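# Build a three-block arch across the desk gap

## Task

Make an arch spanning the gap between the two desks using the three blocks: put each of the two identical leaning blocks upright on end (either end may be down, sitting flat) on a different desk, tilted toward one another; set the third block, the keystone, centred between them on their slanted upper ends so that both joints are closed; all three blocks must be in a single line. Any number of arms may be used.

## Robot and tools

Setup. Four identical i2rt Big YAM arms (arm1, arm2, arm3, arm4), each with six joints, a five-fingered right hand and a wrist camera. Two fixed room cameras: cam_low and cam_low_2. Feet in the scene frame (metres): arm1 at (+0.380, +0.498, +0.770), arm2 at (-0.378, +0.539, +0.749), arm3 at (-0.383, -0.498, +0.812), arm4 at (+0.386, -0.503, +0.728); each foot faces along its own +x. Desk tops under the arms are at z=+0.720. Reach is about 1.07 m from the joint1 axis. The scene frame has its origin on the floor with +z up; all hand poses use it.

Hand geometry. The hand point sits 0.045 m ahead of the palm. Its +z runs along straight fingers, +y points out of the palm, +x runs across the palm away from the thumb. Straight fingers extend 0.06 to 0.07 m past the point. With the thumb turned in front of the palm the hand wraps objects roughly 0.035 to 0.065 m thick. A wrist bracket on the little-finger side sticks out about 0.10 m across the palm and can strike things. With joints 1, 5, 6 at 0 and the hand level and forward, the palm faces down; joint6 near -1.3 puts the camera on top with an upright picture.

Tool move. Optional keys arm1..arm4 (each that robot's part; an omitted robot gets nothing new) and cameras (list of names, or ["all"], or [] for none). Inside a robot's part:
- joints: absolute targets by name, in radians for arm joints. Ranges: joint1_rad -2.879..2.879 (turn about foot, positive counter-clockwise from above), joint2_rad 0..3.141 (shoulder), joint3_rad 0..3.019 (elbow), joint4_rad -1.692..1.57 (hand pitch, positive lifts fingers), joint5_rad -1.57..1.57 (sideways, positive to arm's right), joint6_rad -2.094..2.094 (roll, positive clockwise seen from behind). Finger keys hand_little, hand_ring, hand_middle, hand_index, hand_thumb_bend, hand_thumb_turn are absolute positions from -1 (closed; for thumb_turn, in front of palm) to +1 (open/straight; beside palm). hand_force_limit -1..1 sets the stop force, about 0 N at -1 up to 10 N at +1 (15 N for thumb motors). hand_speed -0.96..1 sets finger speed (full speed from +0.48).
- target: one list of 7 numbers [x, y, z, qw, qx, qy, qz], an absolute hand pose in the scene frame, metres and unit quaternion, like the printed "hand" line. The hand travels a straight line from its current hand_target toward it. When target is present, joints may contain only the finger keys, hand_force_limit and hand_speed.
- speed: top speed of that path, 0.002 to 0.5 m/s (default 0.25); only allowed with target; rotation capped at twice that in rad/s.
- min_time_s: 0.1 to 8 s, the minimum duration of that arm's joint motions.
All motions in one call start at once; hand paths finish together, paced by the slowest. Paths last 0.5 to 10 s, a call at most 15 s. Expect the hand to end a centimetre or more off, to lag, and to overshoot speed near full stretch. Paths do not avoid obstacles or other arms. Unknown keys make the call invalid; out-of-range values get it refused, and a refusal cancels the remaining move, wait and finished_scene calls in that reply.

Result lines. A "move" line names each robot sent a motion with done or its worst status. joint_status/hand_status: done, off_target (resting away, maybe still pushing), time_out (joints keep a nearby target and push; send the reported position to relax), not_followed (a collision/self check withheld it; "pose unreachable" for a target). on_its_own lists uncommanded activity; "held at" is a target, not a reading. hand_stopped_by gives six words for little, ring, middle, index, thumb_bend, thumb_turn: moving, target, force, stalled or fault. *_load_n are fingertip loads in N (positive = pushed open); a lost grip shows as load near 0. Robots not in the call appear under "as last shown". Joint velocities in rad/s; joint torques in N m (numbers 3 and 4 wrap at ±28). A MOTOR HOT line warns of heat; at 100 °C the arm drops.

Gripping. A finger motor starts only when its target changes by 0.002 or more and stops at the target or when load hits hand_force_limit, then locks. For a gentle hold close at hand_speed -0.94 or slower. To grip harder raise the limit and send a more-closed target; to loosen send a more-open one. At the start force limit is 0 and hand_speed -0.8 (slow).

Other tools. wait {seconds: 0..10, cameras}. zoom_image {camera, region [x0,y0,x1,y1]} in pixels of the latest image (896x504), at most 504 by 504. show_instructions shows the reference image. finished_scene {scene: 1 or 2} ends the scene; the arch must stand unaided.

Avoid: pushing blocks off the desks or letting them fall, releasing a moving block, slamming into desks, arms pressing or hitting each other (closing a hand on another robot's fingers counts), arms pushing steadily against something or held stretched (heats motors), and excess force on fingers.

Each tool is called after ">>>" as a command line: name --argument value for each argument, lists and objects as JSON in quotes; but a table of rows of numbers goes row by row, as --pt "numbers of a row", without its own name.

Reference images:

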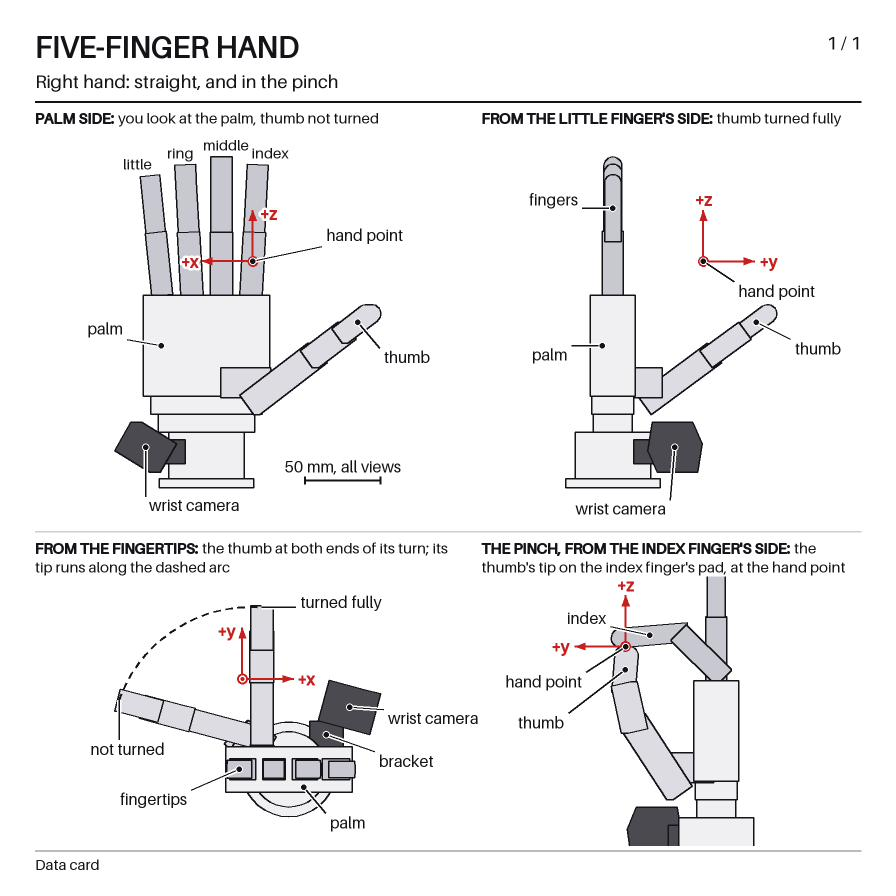

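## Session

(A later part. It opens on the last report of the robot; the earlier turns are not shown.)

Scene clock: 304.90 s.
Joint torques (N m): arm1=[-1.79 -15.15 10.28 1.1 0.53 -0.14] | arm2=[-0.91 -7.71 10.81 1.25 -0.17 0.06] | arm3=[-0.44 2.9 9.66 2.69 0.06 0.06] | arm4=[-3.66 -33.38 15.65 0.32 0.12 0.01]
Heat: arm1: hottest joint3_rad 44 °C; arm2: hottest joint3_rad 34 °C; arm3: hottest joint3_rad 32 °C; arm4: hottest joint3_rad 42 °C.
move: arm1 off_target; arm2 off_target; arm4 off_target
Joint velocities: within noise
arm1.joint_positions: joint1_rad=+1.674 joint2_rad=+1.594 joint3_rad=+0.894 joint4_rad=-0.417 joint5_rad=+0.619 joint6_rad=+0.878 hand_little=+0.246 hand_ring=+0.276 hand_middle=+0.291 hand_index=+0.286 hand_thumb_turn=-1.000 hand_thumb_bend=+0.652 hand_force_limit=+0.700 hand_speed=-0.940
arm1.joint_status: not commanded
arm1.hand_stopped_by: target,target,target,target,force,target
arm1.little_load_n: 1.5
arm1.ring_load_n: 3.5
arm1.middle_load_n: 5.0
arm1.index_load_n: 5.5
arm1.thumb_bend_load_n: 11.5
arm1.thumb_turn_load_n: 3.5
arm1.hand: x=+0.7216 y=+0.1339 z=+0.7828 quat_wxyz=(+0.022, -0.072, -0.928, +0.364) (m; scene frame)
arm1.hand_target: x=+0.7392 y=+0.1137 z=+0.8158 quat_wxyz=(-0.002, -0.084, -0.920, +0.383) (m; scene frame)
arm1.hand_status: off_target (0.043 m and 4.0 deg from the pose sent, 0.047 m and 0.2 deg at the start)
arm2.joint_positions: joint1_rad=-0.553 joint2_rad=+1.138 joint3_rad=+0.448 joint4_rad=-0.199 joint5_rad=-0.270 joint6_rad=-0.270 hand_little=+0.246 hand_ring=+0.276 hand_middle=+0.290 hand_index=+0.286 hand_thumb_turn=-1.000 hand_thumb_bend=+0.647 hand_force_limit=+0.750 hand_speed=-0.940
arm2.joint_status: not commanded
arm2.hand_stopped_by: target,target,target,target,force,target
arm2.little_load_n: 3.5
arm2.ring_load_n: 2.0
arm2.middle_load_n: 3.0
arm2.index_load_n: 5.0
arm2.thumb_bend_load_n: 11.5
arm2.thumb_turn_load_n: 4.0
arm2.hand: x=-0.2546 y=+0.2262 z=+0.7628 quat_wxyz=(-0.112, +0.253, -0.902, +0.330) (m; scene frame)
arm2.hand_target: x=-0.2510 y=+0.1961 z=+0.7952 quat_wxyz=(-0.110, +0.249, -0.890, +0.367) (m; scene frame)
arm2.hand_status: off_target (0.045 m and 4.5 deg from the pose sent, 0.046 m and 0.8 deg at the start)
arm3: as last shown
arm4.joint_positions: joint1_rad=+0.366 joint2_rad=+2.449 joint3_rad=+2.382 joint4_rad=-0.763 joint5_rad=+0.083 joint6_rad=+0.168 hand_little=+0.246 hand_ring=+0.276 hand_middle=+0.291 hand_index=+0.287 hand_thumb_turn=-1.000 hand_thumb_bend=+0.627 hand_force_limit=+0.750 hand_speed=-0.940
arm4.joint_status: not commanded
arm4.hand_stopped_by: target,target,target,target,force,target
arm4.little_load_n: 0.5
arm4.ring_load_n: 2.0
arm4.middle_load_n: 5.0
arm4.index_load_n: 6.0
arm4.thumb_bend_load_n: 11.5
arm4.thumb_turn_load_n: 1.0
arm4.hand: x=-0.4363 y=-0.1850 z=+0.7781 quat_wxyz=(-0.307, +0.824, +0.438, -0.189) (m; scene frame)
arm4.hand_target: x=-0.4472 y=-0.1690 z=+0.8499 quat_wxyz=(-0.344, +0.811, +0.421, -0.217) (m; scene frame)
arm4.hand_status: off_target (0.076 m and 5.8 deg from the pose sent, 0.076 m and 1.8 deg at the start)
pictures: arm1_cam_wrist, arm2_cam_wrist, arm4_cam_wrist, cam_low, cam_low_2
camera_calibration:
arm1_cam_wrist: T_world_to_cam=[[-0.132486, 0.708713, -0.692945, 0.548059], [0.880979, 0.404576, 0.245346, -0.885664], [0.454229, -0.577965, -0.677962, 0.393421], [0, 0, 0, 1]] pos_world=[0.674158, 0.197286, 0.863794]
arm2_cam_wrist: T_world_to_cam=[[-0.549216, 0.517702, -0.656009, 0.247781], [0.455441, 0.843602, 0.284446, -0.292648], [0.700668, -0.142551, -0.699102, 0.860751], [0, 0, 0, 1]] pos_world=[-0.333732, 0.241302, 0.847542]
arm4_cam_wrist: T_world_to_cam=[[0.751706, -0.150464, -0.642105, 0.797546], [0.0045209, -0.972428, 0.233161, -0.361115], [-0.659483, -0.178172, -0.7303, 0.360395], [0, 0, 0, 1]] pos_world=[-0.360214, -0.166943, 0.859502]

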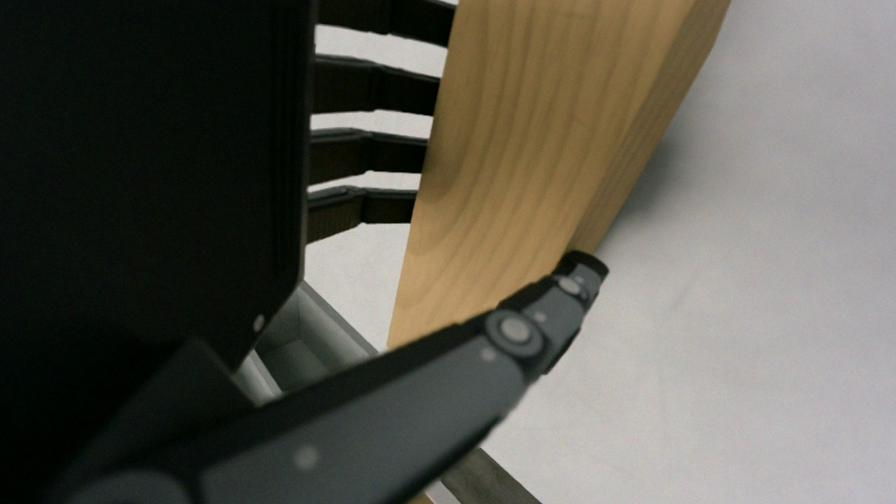

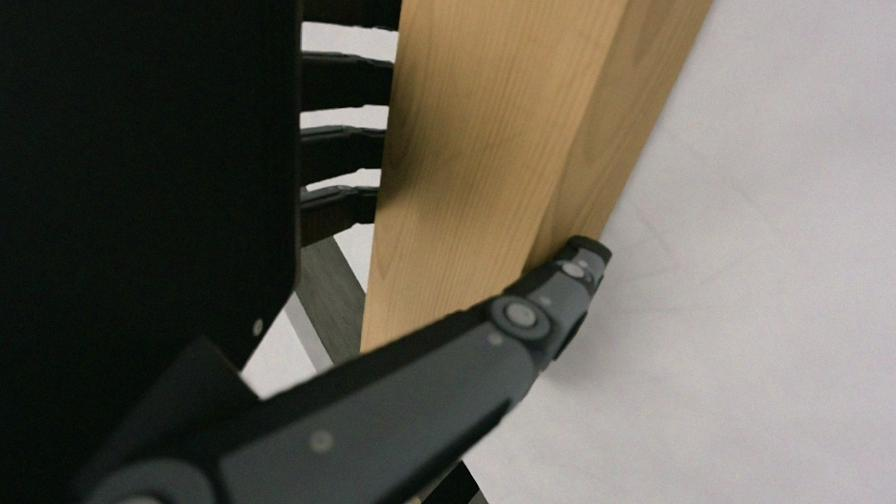

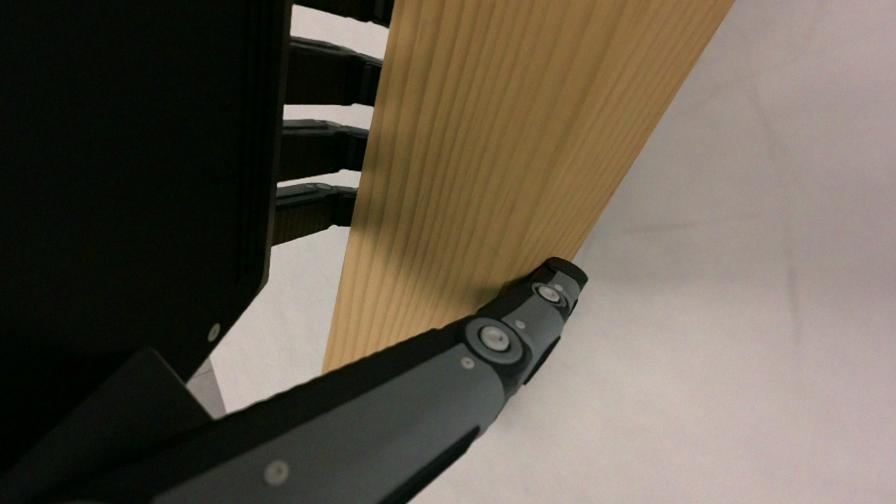

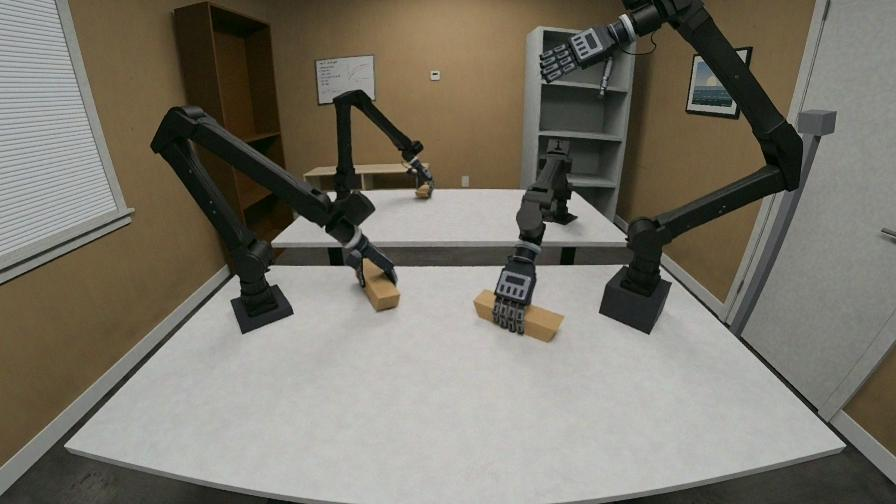

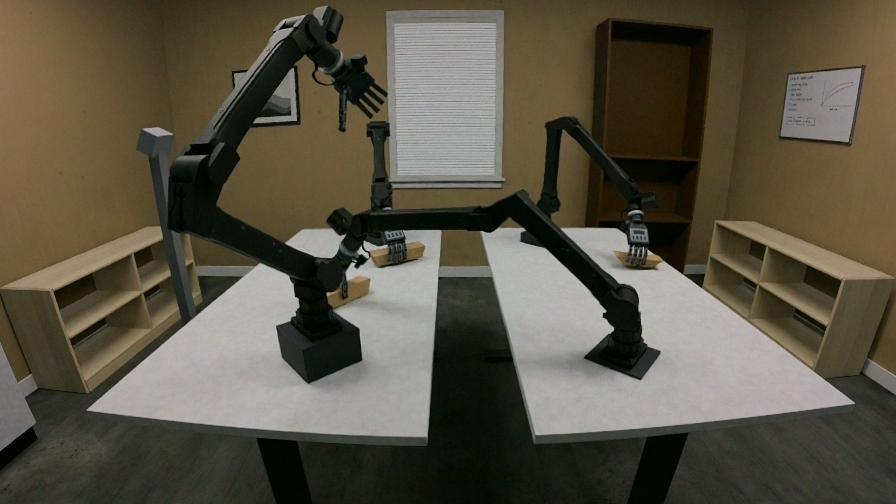

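>>> move --arm2 '{"target":[-0.2507,0.1944,0.92,-0.1095,0.2486,-0.889,0.3665],"speed":0.1}' --arm4 '{"target":[-0.44,-0.17,0.98,0.343,-0.811,-0.421,0.217],"speed":0.1}' --arm1 '{"target":[0.7406,0.1126,0.95,-0.0024,-0.0841,-0.9209,0.3832],"speed":0.1}' --cameras '["arm1_cam_wrist","cam_low","cam_low_2"]'

Scene clock: 323.23 s.
Joint torques (N m): arm1=[-1.96 -13.74 12.33 1.07 0.55 -0.12] | arm2=[-1.08 -6.65 13.03 1.14 -0.18 0.06] | arm3=[-0.91 3.02 9.65 2.74 0.05 0.05] | arm4=[-3.72 -31.91 15.84 0.64 0.12 0]
Heat: arm1: hottest joint3_rad 46 °C; arm2: hottest joint3_rad 37 °C; arm3: hottest joint3_rad 32 °C; arm4: hottest joint3_rad 47 °C.
move: arm1 off_target; arm2 off_target; arm4 off_target
Joint velocities: within noise
arm1.joint_positions: joint1_rad=+1.674 joint2_rad=+1.433 joint3_rad=+1.103 joint4_rad=-0.792 joint5_rad=+0.619 joint6_rad=+0.878 hand_little=+0.246 hand_ring=+0.276 hand_middle=+0.291 hand_index=+0.286 hand_thumb_turn=-1.000 hand_thumb_bend=+0.652 hand_force_limit=+0.700 hand_speed=-0.940
arm1.joint_status: not commanded
arm1.hand_stopped_by: target,target,target,target,force,target
arm1.little_load_n: 1.5
arm1.ring_load_n: 3.0
arm1.middle_load_n: 5.0
arm1.index_load_n: 6.0
arm1.thumb_bend_load_n: 12.0
arm1.thumb_turn_load_n: 3.5
arm1.hand: x=+0.7257 y=+0.1293 z=+0.9124 quat_wxyz=(+0.024, -0.071, -0.929, +0.362) (m; scene frame)
arm1.hand_target: x=+0.7389 y=+0.1140 z=+0.9502 quat_wxyz=(-0.002, -0.084, -0.920, +0.383) (m; scene frame)
arm1.hand_status: off_target (0.044 m and 4.2 deg from the pose sent, 0.170 m and 4.0 deg at the start)
arm2.joint_positions: joint1_rad=-0.554 joint2_rad=+0.956 joint3_rad=+0.684 joint4_rad=-0.625 joint5_rad=-0.270 joint6_rad=-0.270 hand_little=+0.246 hand_ring=+0.276 hand_middle=+0.290 hand_index=+0.286 hand_thumb_turn=-1.000 hand_thumb_bend=+0.647 hand_force_limit=+0.750 hand_speed=-0.940
arm2.joint_status: not commanded
arm2.hand_stopped_by: target,target,target,target,force,target
arm2.little_load_n: 3.5
arm2.ring_load_n: 2.5
arm2.middle_load_n: 3.5
arm2.index_load_n: 5.0
arm2.thumb_bend_load_n: 11.5
arm2.thumb_turn_load_n: 4.0
arm2.hand: x=-0.2533 y=+0.2190 z=+0.8787 quat_wxyz=(-0.113, +0.253, -0.904, +0.326) (m; scene frame)
arm2.hand_target: x=-0.2510 y=+0.1966 z=+0.9198 quat_wxyz=(-0.110, +0.249, -0.890, +0.367) (m; scene frame)
arm2.hand_status: off_target (0.048 m and 4.9 deg from the pose sent, 0.160 m and 4.5 deg at the start)
arm3.joint_positions: joint1_rad=+0.414 joint2_rad=+0.608 joint3_rad=+1.363 joint4_rad=-1.236 joint5_rad=+0.055 joint6_rad=-1.009 hand_little=+1.000 hand_ring=+1.000 hand_middle=+1.000 hand_index=+1.000 hand_thumb_turn=+1.000 hand_thumb_bend=+1.000 hand_force_limit=+0.000 hand_speed=-0.800
arm3.joint_status: not commanded
arm3.hand_stopped_by: target,target,target,target,target,target
arm3.little_load_n: 0.0
arm3.ring_load_n: 0.0
arm3.middle_load_n: 0.0
arm3.index_load_n: 0.0
arm3.thumb_bend_load_n: 0.0
arm3.thumb_turn_load_n: 0.0
arm3.hand: x=-0.2518 y=-0.2951 z=+1.3013 quat_wxyz=(-0.384, +0.818, +0.250, +0.349) (m; scene frame)
arm3.hand_target: x=-0.2522 y=-0.2962 z=+1.3126 quat_wxyz=(-0.393, +0.811, +0.248, +0.356) (m; scene frame)
arm3.hand_status: not commanded
arm4.joint_positions: joint1_rad=+0.362 joint2_rad=+2.510 joint3_rad=+2.855 joint4_rad=-1.130 joint5_rad=+0.082 joint6_rad=+0.168 hand_little=+0.246 hand_ring=+0.276 hand_middle=+0.291 hand_index=+0.287 hand_thumb_turn=-1.000 hand_thumb_bend=+0.627 hand_force_limit=+0.750 hand_speed=-0.940
arm4.joint_status: not commanded
arm4.hand_stopped_by: target,target,target,target,force,target
arm4.little_load_n: 0.5
arm4.ring_load_n: 2.0
arm4.middle_load_n: 5.0
arm4.index_load_n: 6.0
arm4.thumb_bend_load_n: 11.5
arm4.thumb_turn_load_n: 1.0
arm4.hand: x=-0.4367 y=-0.1829 z=+0.9189 quat_wxyz=(-0.323, +0.817, +0.432, -0.202) (m; scene frame)
arm4.hand_target: x=-0.4357 y=-0.1719 z=+0.9791 quat_wxyz=(-0.358, +0.804, +0.415, -0.229) (m; scene frame)
arm4.hand_status: off_target (0.063 m and 3.2 deg from the pose sent, 0.202 m and 5.8 deg at the start; pose on its path clipped on 66 of 116 steps; a joint's target at an end of its range on 29 of 116 steps)
pictures: arm1_cam_wrist, cam_low, cam_low_2
camera_calibration:
arm1_cam_wrist: T_world_to_cam=[[-0.135145, 0.710599, -0.690496, 0.64114], [0.881682, 0.404211, 0.243415, -0.917918], [0.452077, -0.575901, -0.68115, 0.48089], [0, 0, 0, 1]] pos_world=[0.678559, 0.192384, 0.993697]

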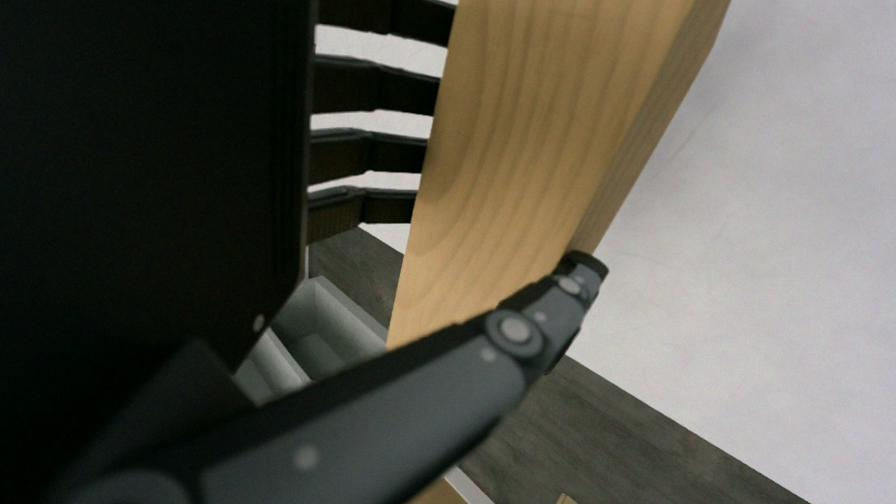

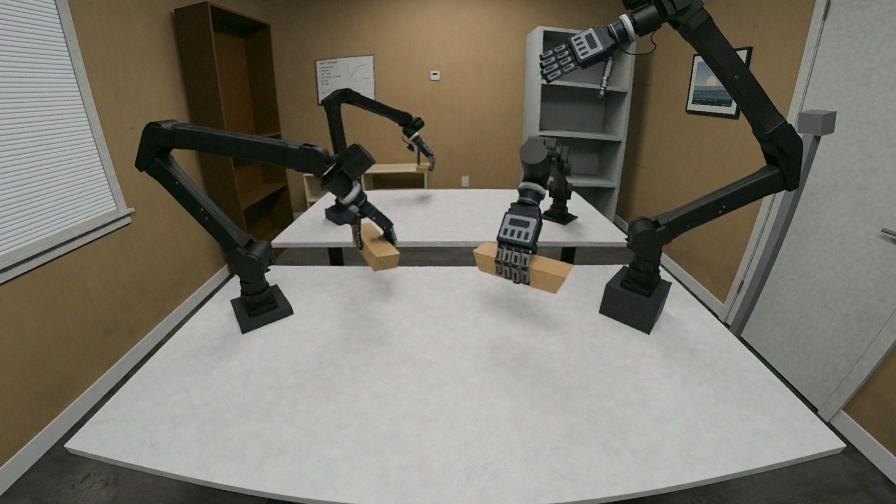

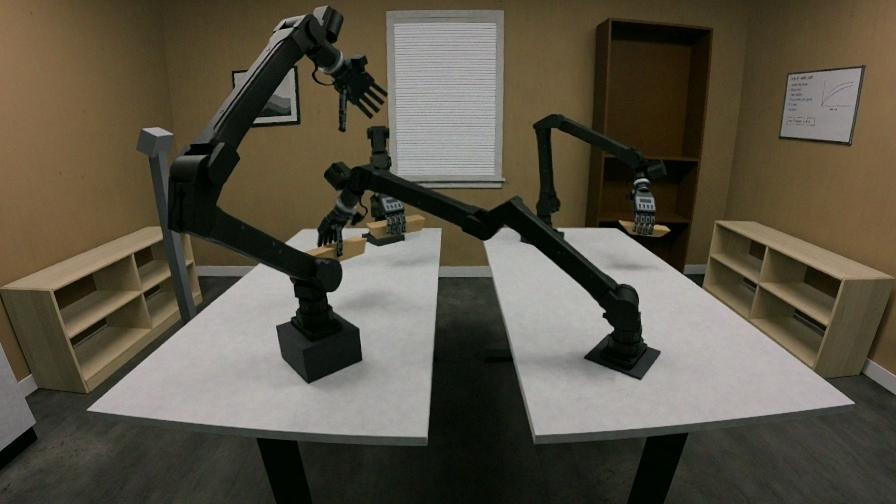

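>>> move --arm2 '{"target":[-0.245,0.19,1.02,0.26,-0.18,0.872,-0.365],"speed":0.12}' --arm4 '{"target":[-0.1,-0.14,1.06,0.3524,-0.8509,-0.1023,0.3758],"speed":0.12}' --arm1 '{"target":[0.63,0.125,1.12,0.0,-0.05,-0.9209,0.3832],"speed":0.12}' --cameras '["arm3_cam_wrist","cam_low","cam_low_2"]'

Scene clock: 341.77 s.
Joint torques (N m): arm1=[-2.08 -10.64 13.26 1.29 0.38 -0.13] | arm2=[-0.97 -5.3 13.42 1.07 -0.63 0.28] | arm3=[-1.44 2.9 9.76 2.59 0.07 0.05] | arm4=[-3.31 -17.61 11 2.44 -0.09 0.24]
Heat: arm1: hottest joint3_rad 47 °C; arm2: hottest joint3_rad 42 °C; arm3: hottest joint3_rad 32 °C; arm4: hottest joint3_rad 47 °C.
move: arm1 off_target; arm2 off_target; arm4 off_target
Joint velocities: within noise
arm1.joint_positions: joint1_rad=+1.504 joint2_rad=+1.182 joint3_rad=+1.313 joint4_rad=-1.146 joint5_rad=+0.509 joint6_rad=+0.633 hand_little=+0.246 hand_ring=+0.276 hand_middle=+0.291 hand_index=+0.286 hand_thumb_turn=-1.000 hand_thumb_bend=+0.652 hand_force_limit=+0.700 hand_speed=-0.940
arm1.joint_status: not commanded
arm1.hand_stopped_by: target,target,target,target,force,target
arm1.little_load_n: 1.5
arm1.ring_load_n: 3.0
arm1.middle_load_n: 5.5
arm1.index_load_n: 5.5
arm1.thumb_bend_load_n: 11.5
arm1.thumb_turn_load_n: 3.5
arm1.hand: x=+0.6284 y=+0.1358 z=+1.0788 quat_wxyz=(+0.022, -0.038, -0.933, +0.357) (m; scene frame)
arm1.hand_target: x=+0.6287 y=+0.1267 z=+1.1195 quat_wxyz=(+0.000, -0.050, -0.922, +0.384) (m; scene frame)
arm1.hand_status: off_target (0.043 m and 4.5 deg from the pose sent, 0.229 m and 4.5 deg at the start)
arm2.joint_positions: joint1_rad=-0.728 joint2_rad=+0.954 joint3_rad=+0.878 joint4_rad=-0.805 joint5_rad=-0.622 joint6_rad=-0.180 hand_little=+0.246 hand_ring=+0.276 hand_middle=+0.290 hand_index=+0.286 hand_thumb_turn=-1.000 hand_thumb_bend=+0.647 hand_force_limit=+0.750 hand_speed=-0.940
arm2.joint_status: not commanded
arm2.hand_stopped_by: target,target,target,target,force,target
arm2.little_load_n: 4.0
arm2.ring_load_n: 2.5
arm2.middle_load_n: 3.0
arm2.index_load_n: 4.5
arm2.thumb_bend_load_n: 11.5
arm2.thumb_turn_load_n: 3.5
arm2.hand: x=-0.2459 y=+0.2079 z=+0.9831 quat_wxyz=(-0.259, +0.186, -0.885, +0.339) (m; scene frame)
arm2.hand_target: x=-0.2453 y=+0.1922 z=+1.0196 quat_wxyz=(-0.261, +0.181, -0.874, +0.367) (m; scene frame)
arm2.hand_status: off_target (0.041 m and 3.3 deg from the pose sent, 0.144 m and 19.7 deg at the start)
arm3: as last shown
arm4.joint_positions: joint1_rad=-0.022 joint2_rad=+1.383 joint3_rad=+1.248 joint4_rad=-0.444 joint5_rad=-0.144 joint6_rad=+0.610 hand_little=+0.246 hand_ring=+0.276 hand_middle=+0.291 hand_index=+0.287 hand_thumb_turn=-1.000 hand_thumb_bend=+0.627 hand_force_limit=+0.750 hand_speed=-0.940
arm4.joint_status: not commanded
arm4.hand_stopped_by: target,target,target,target,force,target
arm4.little_load_n: 1.0
arm4.ring_load_n: 2.0
arm4.middle_load_n: 5.0
arm4.index_load_n: 5.5
arm4.thumb_bend_load_n: 11.5
arm4.thumb_turn_load_n: 0.5
arm4.hand: x=-0.0994 y=-0.1455 z=+1.0203 quat_wxyz=(-0.324, +0.872, +0.114, -0.348) (m; scene frame)
arm4.hand_target: x=-0.0990 y=-0.1411 z=+1.0600 quat_wxyz=(-0.352, +0.851, +0.103, -0.376) (m; scene frame)
arm4.hand_status: off_target (0.040 m and 5.3 deg from the pose sent, 0.368 m and 43.3 deg at the start)
pictures: arm3_cam_wrist, cam_low, cam_low_2
camera_calibration:
arm3_cam_wrist: T_world_to_cam=[[0.834243, -0.512145, -0.204319, 0.322379], [-0.538676, -0.677843, -0.500357, 0.315939], [0.117759, 0.527481, -0.841366, 1.39426], [0, 0, 0, 1]] pos_world=[-0.26294, -0.356183, 1.39703]

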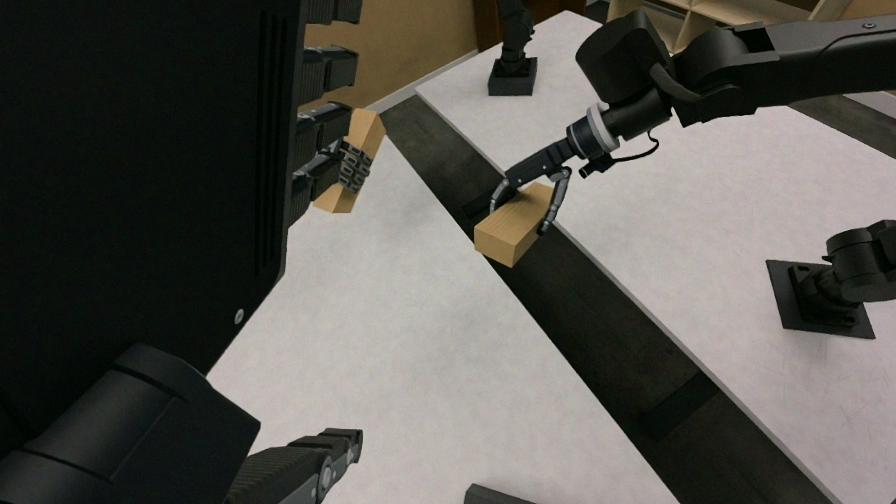

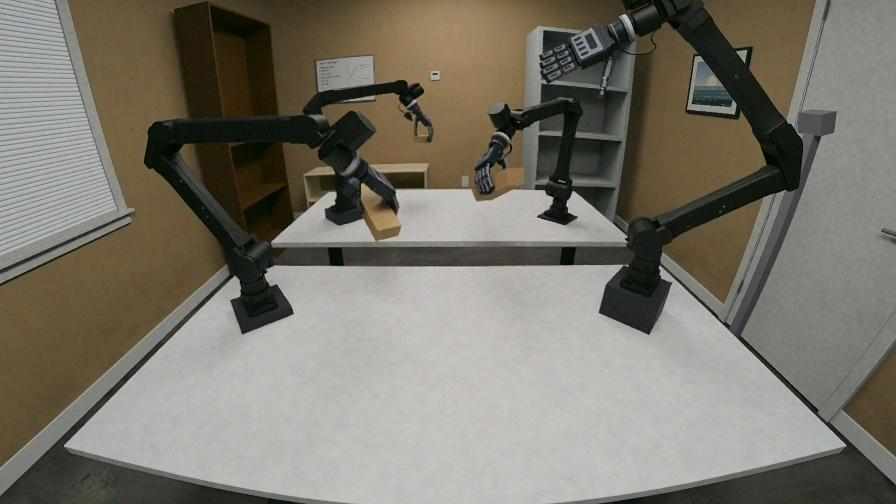

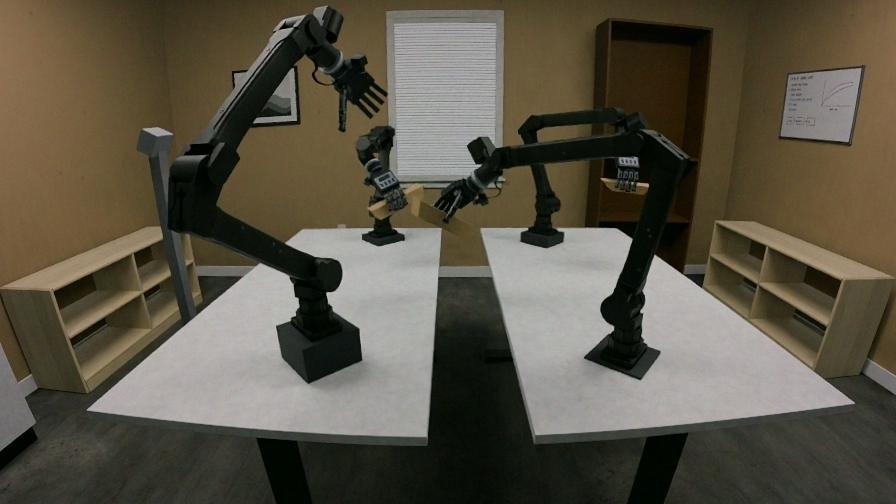

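>>> move --arm2 '{"target":[-0.155,0.03,1.03,0.5299,0.2195,0.757,-0.3135],"speed":0.15}' --arm4 '{"target":[0.155,-0.03,1.03,0.3135,-0.757,0.2195,0.5299],"speed":0.15}' --arm1 '{"target":[0.3,0.14,1.15,0.0,-0.02,-0.9239,0.3827],"speed":0.15}' --cameras '["arm3_cam_wrist","cam_low","cam_low_2"]'

Scene clock: 357.80 s.
Joint torques (N m): arm1=[-1.96 -6.3 13.39 1.46 -0.27 -0.16] | arm2=[0.44 -10.4 7.97 2.85 -0.16 0.42] | arm3=[-1.03 2.32 9.47 2.61 0.04 0.07] | arm4=[-3.25 -10.75 10.14 2.51 -0.28 0.32]
Heat: arm1: hottest joint3_rad 51 °C; arm2: hottest joint3_rad 47 °C; arm3: hottest joint3_rad 32 °C; arm4: hottest joint3_rad 45 °C.
move: arm1 off_target; arm2 off_target; arm4 off_target
Joint velocities: within noise
arm1.joint_positions: joint1_rad=+0.430 joint2_rad=+0.988 joint3_rad=+1.267 joint4_rad=-1.160 joint5_rad=-0.243 joint6_rad=-0.238 hand_little=+0.246 hand_ring=+0.276 hand_middle=+0.291 hand_index=+0.286 hand_thumb_turn=-1.000 hand_thumb_bend=+0.652 hand_force_limit=+0.700 hand_speed=-0.940
arm1.joint_status: not commanded
arm1.hand_stopped_by: target,target,target,target,force,target
arm1.little_load_n: 1.5
arm1.ring_load_n: 3.0
arm1.middle_load_n: 5.5
arm1.index_load_n: 5.5
arm1.thumb_bend_load_n: 11.5
arm1.thumb_turn_load_n: 3.5
arm1.hand: x=+0.3072 y=+0.1477 z=+1.1157 quat_wxyz=(-0.011, -0.022, -0.935, +0.353) (m; scene frame)
arm1.hand_target: x=+0.3007 y=+0.1416 z=+1.1494 quat_wxyz=(+0.000, -0.020, -0.924, +0.383) (m; scene frame)
arm1.hand_status: off_target (0.036 m and 3.9 deg from the pose sent, 0.336 m and 4.6 deg at the start)
arm2.joint_positions: joint1_rad=-0.639 joint2_rad=+1.342 joint3_rad=+0.859 joint4_rad=+0.148 joint5_rad=-0.629 joint6_rad=+1.098 hand_little=+0.246 hand_ring=+0.276 hand_middle=+0.290 hand_index=+0.286 hand_thumb_turn=-1.000 hand_thumb_bend=+0.647 hand_force_limit=+0.750 hand_speed=-0.940
arm2.joint_status: not commanded
arm2.hand_stopped_by: target,target,target,target,force,target
arm2.little_load_n: 4.0
arm2.ring_load_n: 2.5
arm2.middle_load_n: 3.0
arm2.index_load_n: 4.0
arm2.thumb_bend_load_n: 11.5
arm2.thumb_turn_load_n: 2.5
arm2.hand: x=-0.1594 y=+0.0330 z=+1.0167 quat_wxyz=(-0.516, -0.218, -0.769, +0.310) (m; scene frame)
arm2.hand_target: x=-0.1551 y=+0.0305 z=+1.0301 quat_wxyz=(-0.530, -0.219, -0.757, +0.313) (m; scene frame)
arm2.hand_status: off_target (0.014 m and 2.2 deg from the pose sent, 0.205 m and 58.4 deg at the start)
arm3: as last shown
arm3.middle_load_n: -0.5
arm4.joint_positions: joint1_rad=-0.674 joint2_rad=+1.244 joint3_rad=+0.808 joint4_rad=+0.084 joint5_rad=-0.607 joint6_rad=+1.126 hand_little=+0.246 hand_ring=+0.276 hand_middle=+0.291 hand_index=+0.287 hand_thumb_turn=-1.000 hand_thumb_bend=+0.627 hand_force_limit=+0.750 hand_speed=-0.940
arm4.joint_status: not commanded
arm4.hand_stopped_by: target,target,target,target,force,target
arm4.little_load_n: 1.5
arm4.ring_load_n: 2.0
arm4.middle_load_n: 5.0
arm4.index_load_n: 5.5
arm4.thumb_bend_load_n: 11.5
arm4.thumb_turn_load_n: 0.0
arm4.hand: x=+0.1518 y=-0.0367 z=+1.0118 quat_wxyz=(-0.300, +0.772, -0.219, -0.516) (m; scene frame)
arm4.hand_target: x=+0.1551 y=-0.0307 z=+1.0298 quat_wxyz=(-0.313, +0.757, -0.219, -0.529) (m; scene frame)
arm4.hand_status: off_target (0.020 m and 2.8 deg from the pose sent, 0.280 m and 45.8 deg at the start)
pictures: arm3_cam_wrist, cam_low, cam_low_2
camera_calibration:
arm3_cam_wrist: T_world_to_cam=[[0.834243, -0.512145, -0.204319, 0.322379], [-0.538676, -0.677843, -0.500357, 0.315939], [0.117759, 0.527481, -0.841366, 1.39426], [0, 0, 0, 1]] pos_world=[-0.26294, -0.356183, 1.39703]

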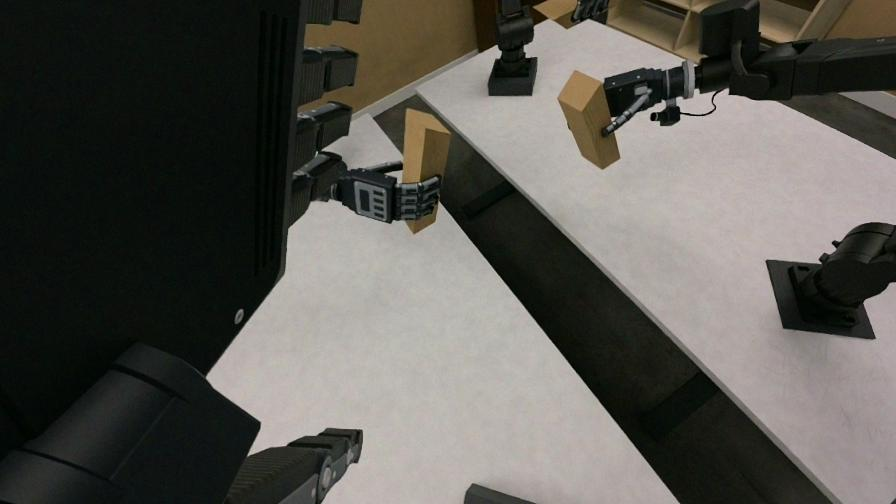

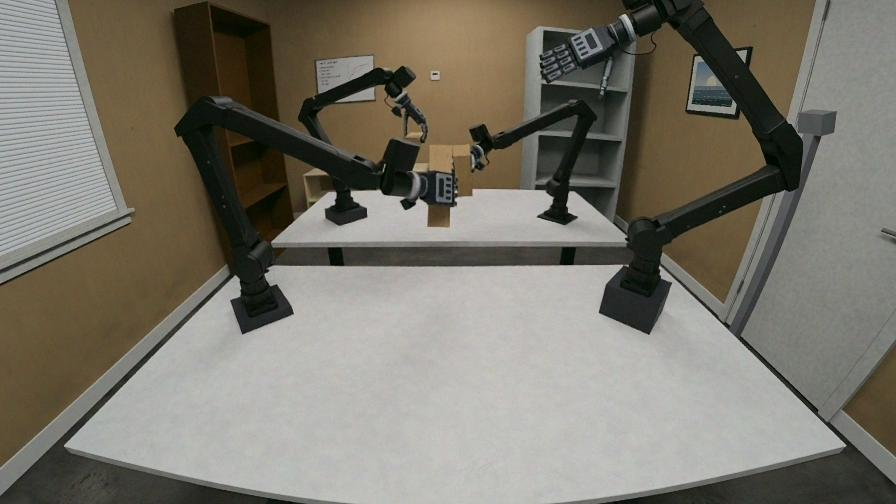

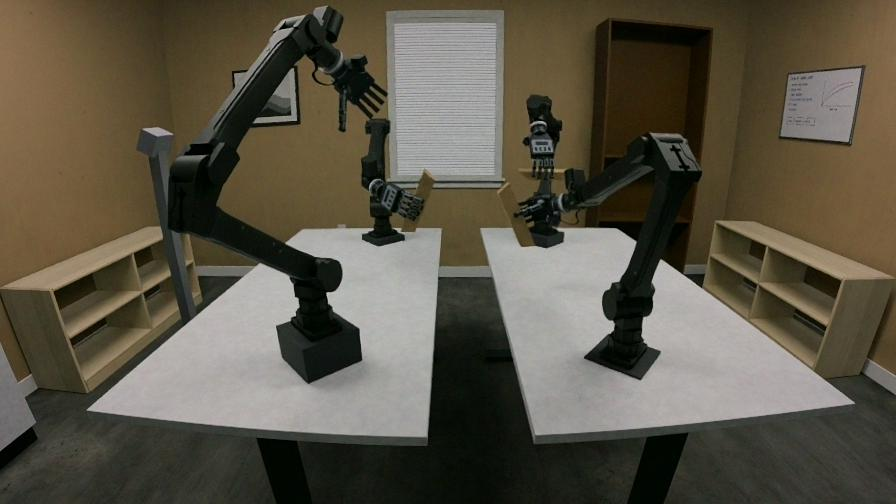

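>>> move --arm2 '{"target":[-0.11,-0.004,0.915,0.553,0.2293,0.7241,-0.3424],"speed":0.12}' --arm4 '{"target":[0.115,0.003,0.92,0.3424,-0.7241,0.2293,0.553],"speed":0.12}' --cameras '["arm3_cam_wrist","cam_low","cam_low_2"]'

>>> zoom_image --camera "cam_low_2" --region '[390, 175, 540, 285]'

>>> zoom_image --camera "cam_low" --region '[400, 150, 510, 280]'

>>> zoom_image --camera "arm3_cam_wrist" --region '[380, 70, 640, 290]'

Scene clock: 365.50 s.
Joint torques (N m): arm1=[-2.43 -6.53 13.39 1.44 -0.29 -0.15] | arm2=[0.26 -13.51 6.17 2.99 -0.04 0.44] | arm3=[-1.14 3.55 9.43 2.54 0.07 0.09] | arm4=[-1.55 -14.1 8.03 2.7 -0.05 0.41]
Heat: arm1: hottest joint3_rad 51 °C; arm2: hottest joint3_rad 46 °C; arm3: hottest joint3_rad 32 °C; arm4: hottest joint3_rad 43 °C.
move: arm2 off_target; arm4 off_target
Joint velocities: within noise
arm1, arm3: as last shown
arm1.hand_target: x=+0.3007 y=+0.1416 z=+1.1495 quat_wxyz=(+0.000, -0.020, -0.924, +0.383) (m; scene frame)
arm2.joint_positions: joint1_rad=-0.536 joint2_rad=+1.698 joint3_rad=+0.782 joint4_rad=+0.699 joint5_rad=-0.499 joint6_rad=+1.198 hand_little=+0.246 hand_ring=+0.276 hand_middle=+0.290 hand_index=+0.286 hand_thumb_turn=-1.000 hand_thumb_bend=+0.647 hand_force_limit=+0.750 hand_speed=-0.940
arm2.joint_status: not commanded
arm2.hand_stopped_by: target,target,target,target,force,target
arm2.little_load_n: 4.5
arm2.ring_load_n: 2.5
arm2.middle_load_n: 3.0
arm2.index_load_n: 4.0
arm2.thumb_bend_load_n: 11.5
arm2.thumb_turn_load_n: 2.5
arm2.hand: x=-0.1141 y=+0.0000 z=+0.8967 quat_wxyz=(-0.535, -0.229, -0.740, +0.336) (m; scene frame)
arm2.hand_target: x=-0.1102 y=-0.0035 z=+0.9150 quat_wxyz=(-0.553, -0.229, -0.725, +0.342) (m; scene frame)
arm2.hand_status: off_target (0.019 m and 2.9 deg from the pose sent, 0.119 m and 7.8 deg at the start)
arm3.middle_load_n: 0.0
arm4.joint_positions: joint1_rad=-0.596 joint2_rad=+1.584 joint3_rad=+0.699 joint4_rad=+0.649 joint5_rad=-0.481 joint6_rad=+1.224 hand_little=+0.246 hand_ring=+0.276 hand_middle=+0.291 hand_index=+0.287 hand_thumb_turn=-1.000 hand_thumb_bend=+0.627 hand_force_limit=+0.750 hand_speed=-0.940
arm4.joint_status: not commanded
arm4.hand_stopped_by: target,target,target,target,force,target
arm4.little_load_n: 1.5
arm4.ring_load_n: 2.5
arm4.middle_load_n: 5.0
arm4.index_load_n: 5.5
arm4.thumb_bend_load_n: 11.5
arm4.thumb_turn_load_n: -0.5
arm4.hand: x=+0.1230 y=+0.0003 z=+0.8980 quat_wxyz=(-0.333, +0.741, -0.238, -0.532) (m; scene frame)
arm4.hand_target: x=+0.1153 y=+0.0023 z=+0.9199 quat_wxyz=(-0.342, +0.725, -0.229, -0.553) (m; scene frame)
arm4.hand_status: off_target (0.024 m and 3.4 deg from the pose sent, 0.107 m and 8.5 deg at the start)
pictures: arm3_cam_wrist, cam_low, cam_low_2
camera_calibration:
arm3_cam_wrist: T_world_to_cam=[[0.834243, -0.512145, -0.204319, 0.322379], [-0.538676, -0.677843, -0.500357, 0.315939], [0.117759, 0.527481, -0.841366, 1.39426], [0, 0, 0, 1]] pos_world=[-0.26294, -0.356183, 1.39703]

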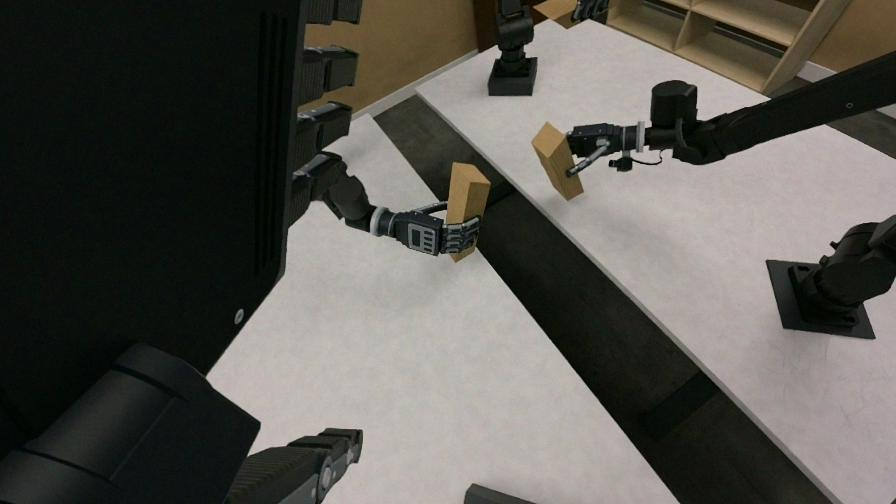

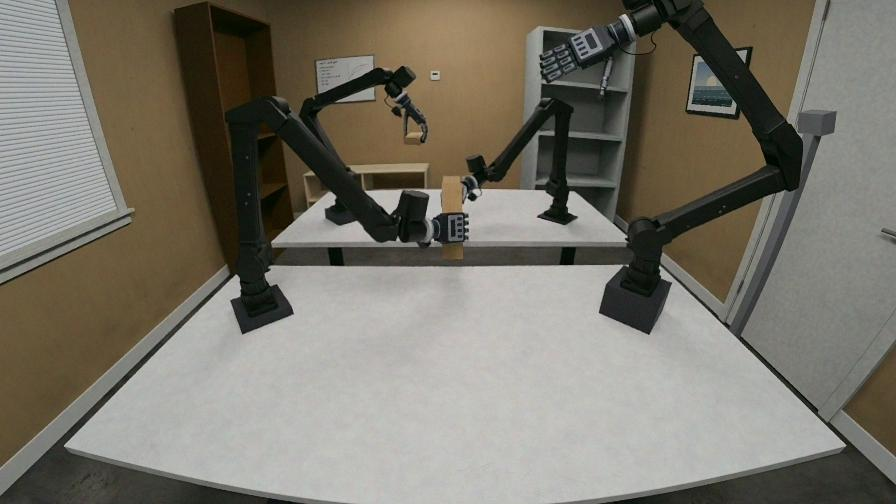

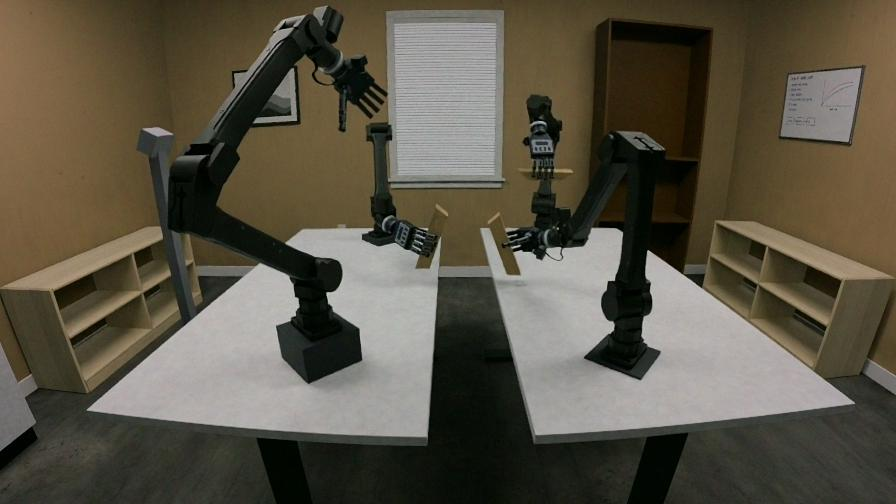

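Scaled by 3.360 from the camera's 896x504 image, which has a finer 1280x720 frame.

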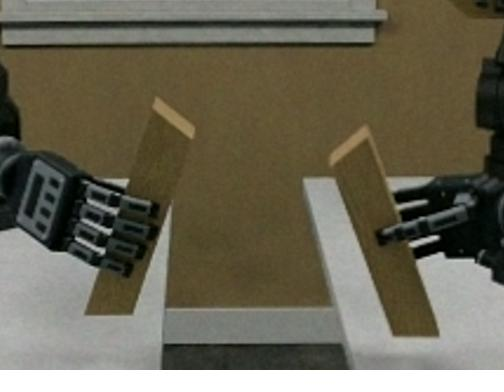

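Scaled by 3.877 from the camera's 896x504 image, which has a finer 1280x720 frame.

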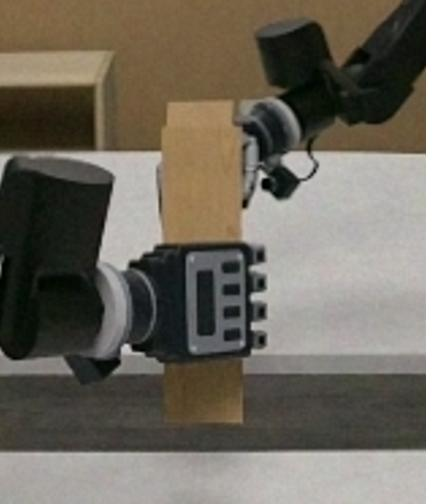

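Scaled by 1.938 from the camera's 896x504 image, which has a finer 1280x720 frame.

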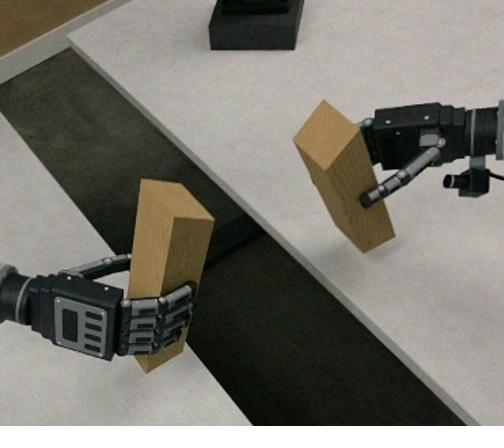

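>>> zoom_image --camera "cam_low_2" --region '[500, 140, 590, 200]'

>>> zoom_image --camera "cam_low_2" --region '[410, 195, 470, 275]'

>>> zoom_image --camera "cam_low_2" --region '[475, 205, 535, 285]'

Scaled by 5.600 from the camera's 896x504 image, which has a finer 1280x720 frame.

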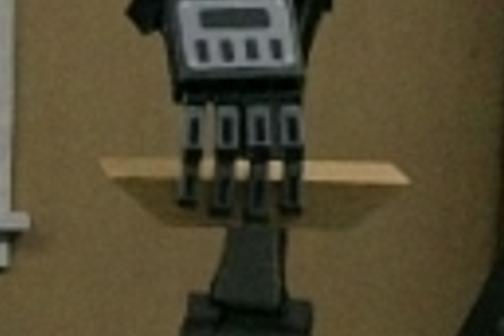

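Scaled by 6.300 from the camera's 896x504 image, which has a finer 1280x720 frame.

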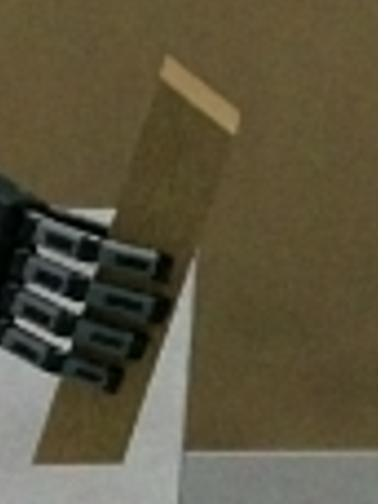

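Scaled by 6.300 from the camera's 896x504 image, which has a finer 1280x720 frame.

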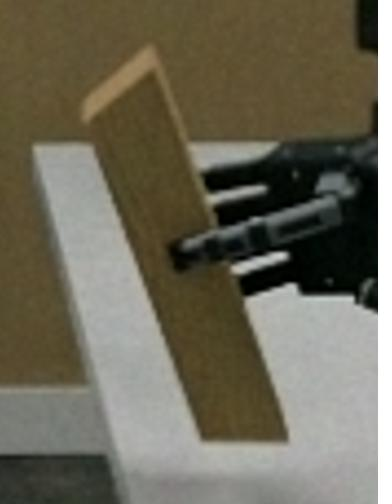

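>>> zoom_image --camera "cam_low" --region '[430, 165, 480, 265]'

>>> zoom_image --camera "arm3_cam_wrist" --region '[430, 140, 510, 270]'

>>> zoom_image --camera "arm3_cam_wrist" --region '[520, 110, 600, 210]'

Scaled by 5.040 from the camera's 896x504 image, which has a finer 1280x720 frame.

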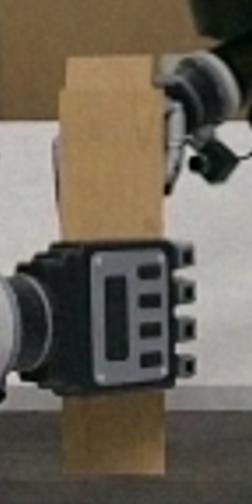

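Scaled by 3.877 from the camera's 896x504 image, which has a finer 1280x720 frame.

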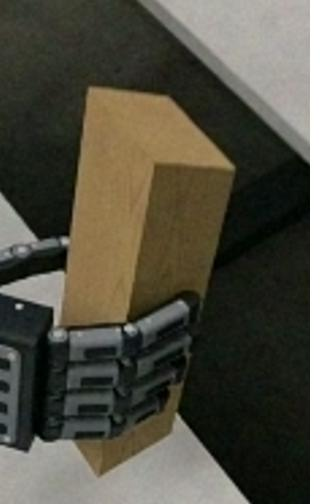

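Scaled by 5.040 from the camera's 896x504 image, which has a finer 1280x720 frame.

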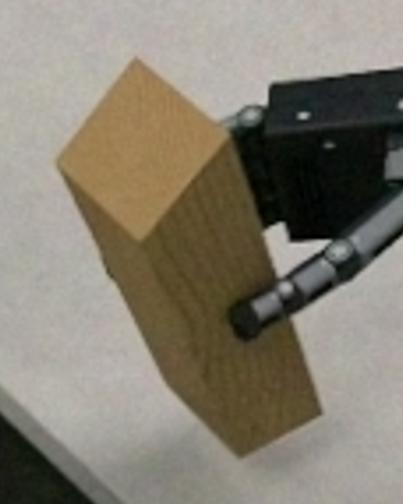

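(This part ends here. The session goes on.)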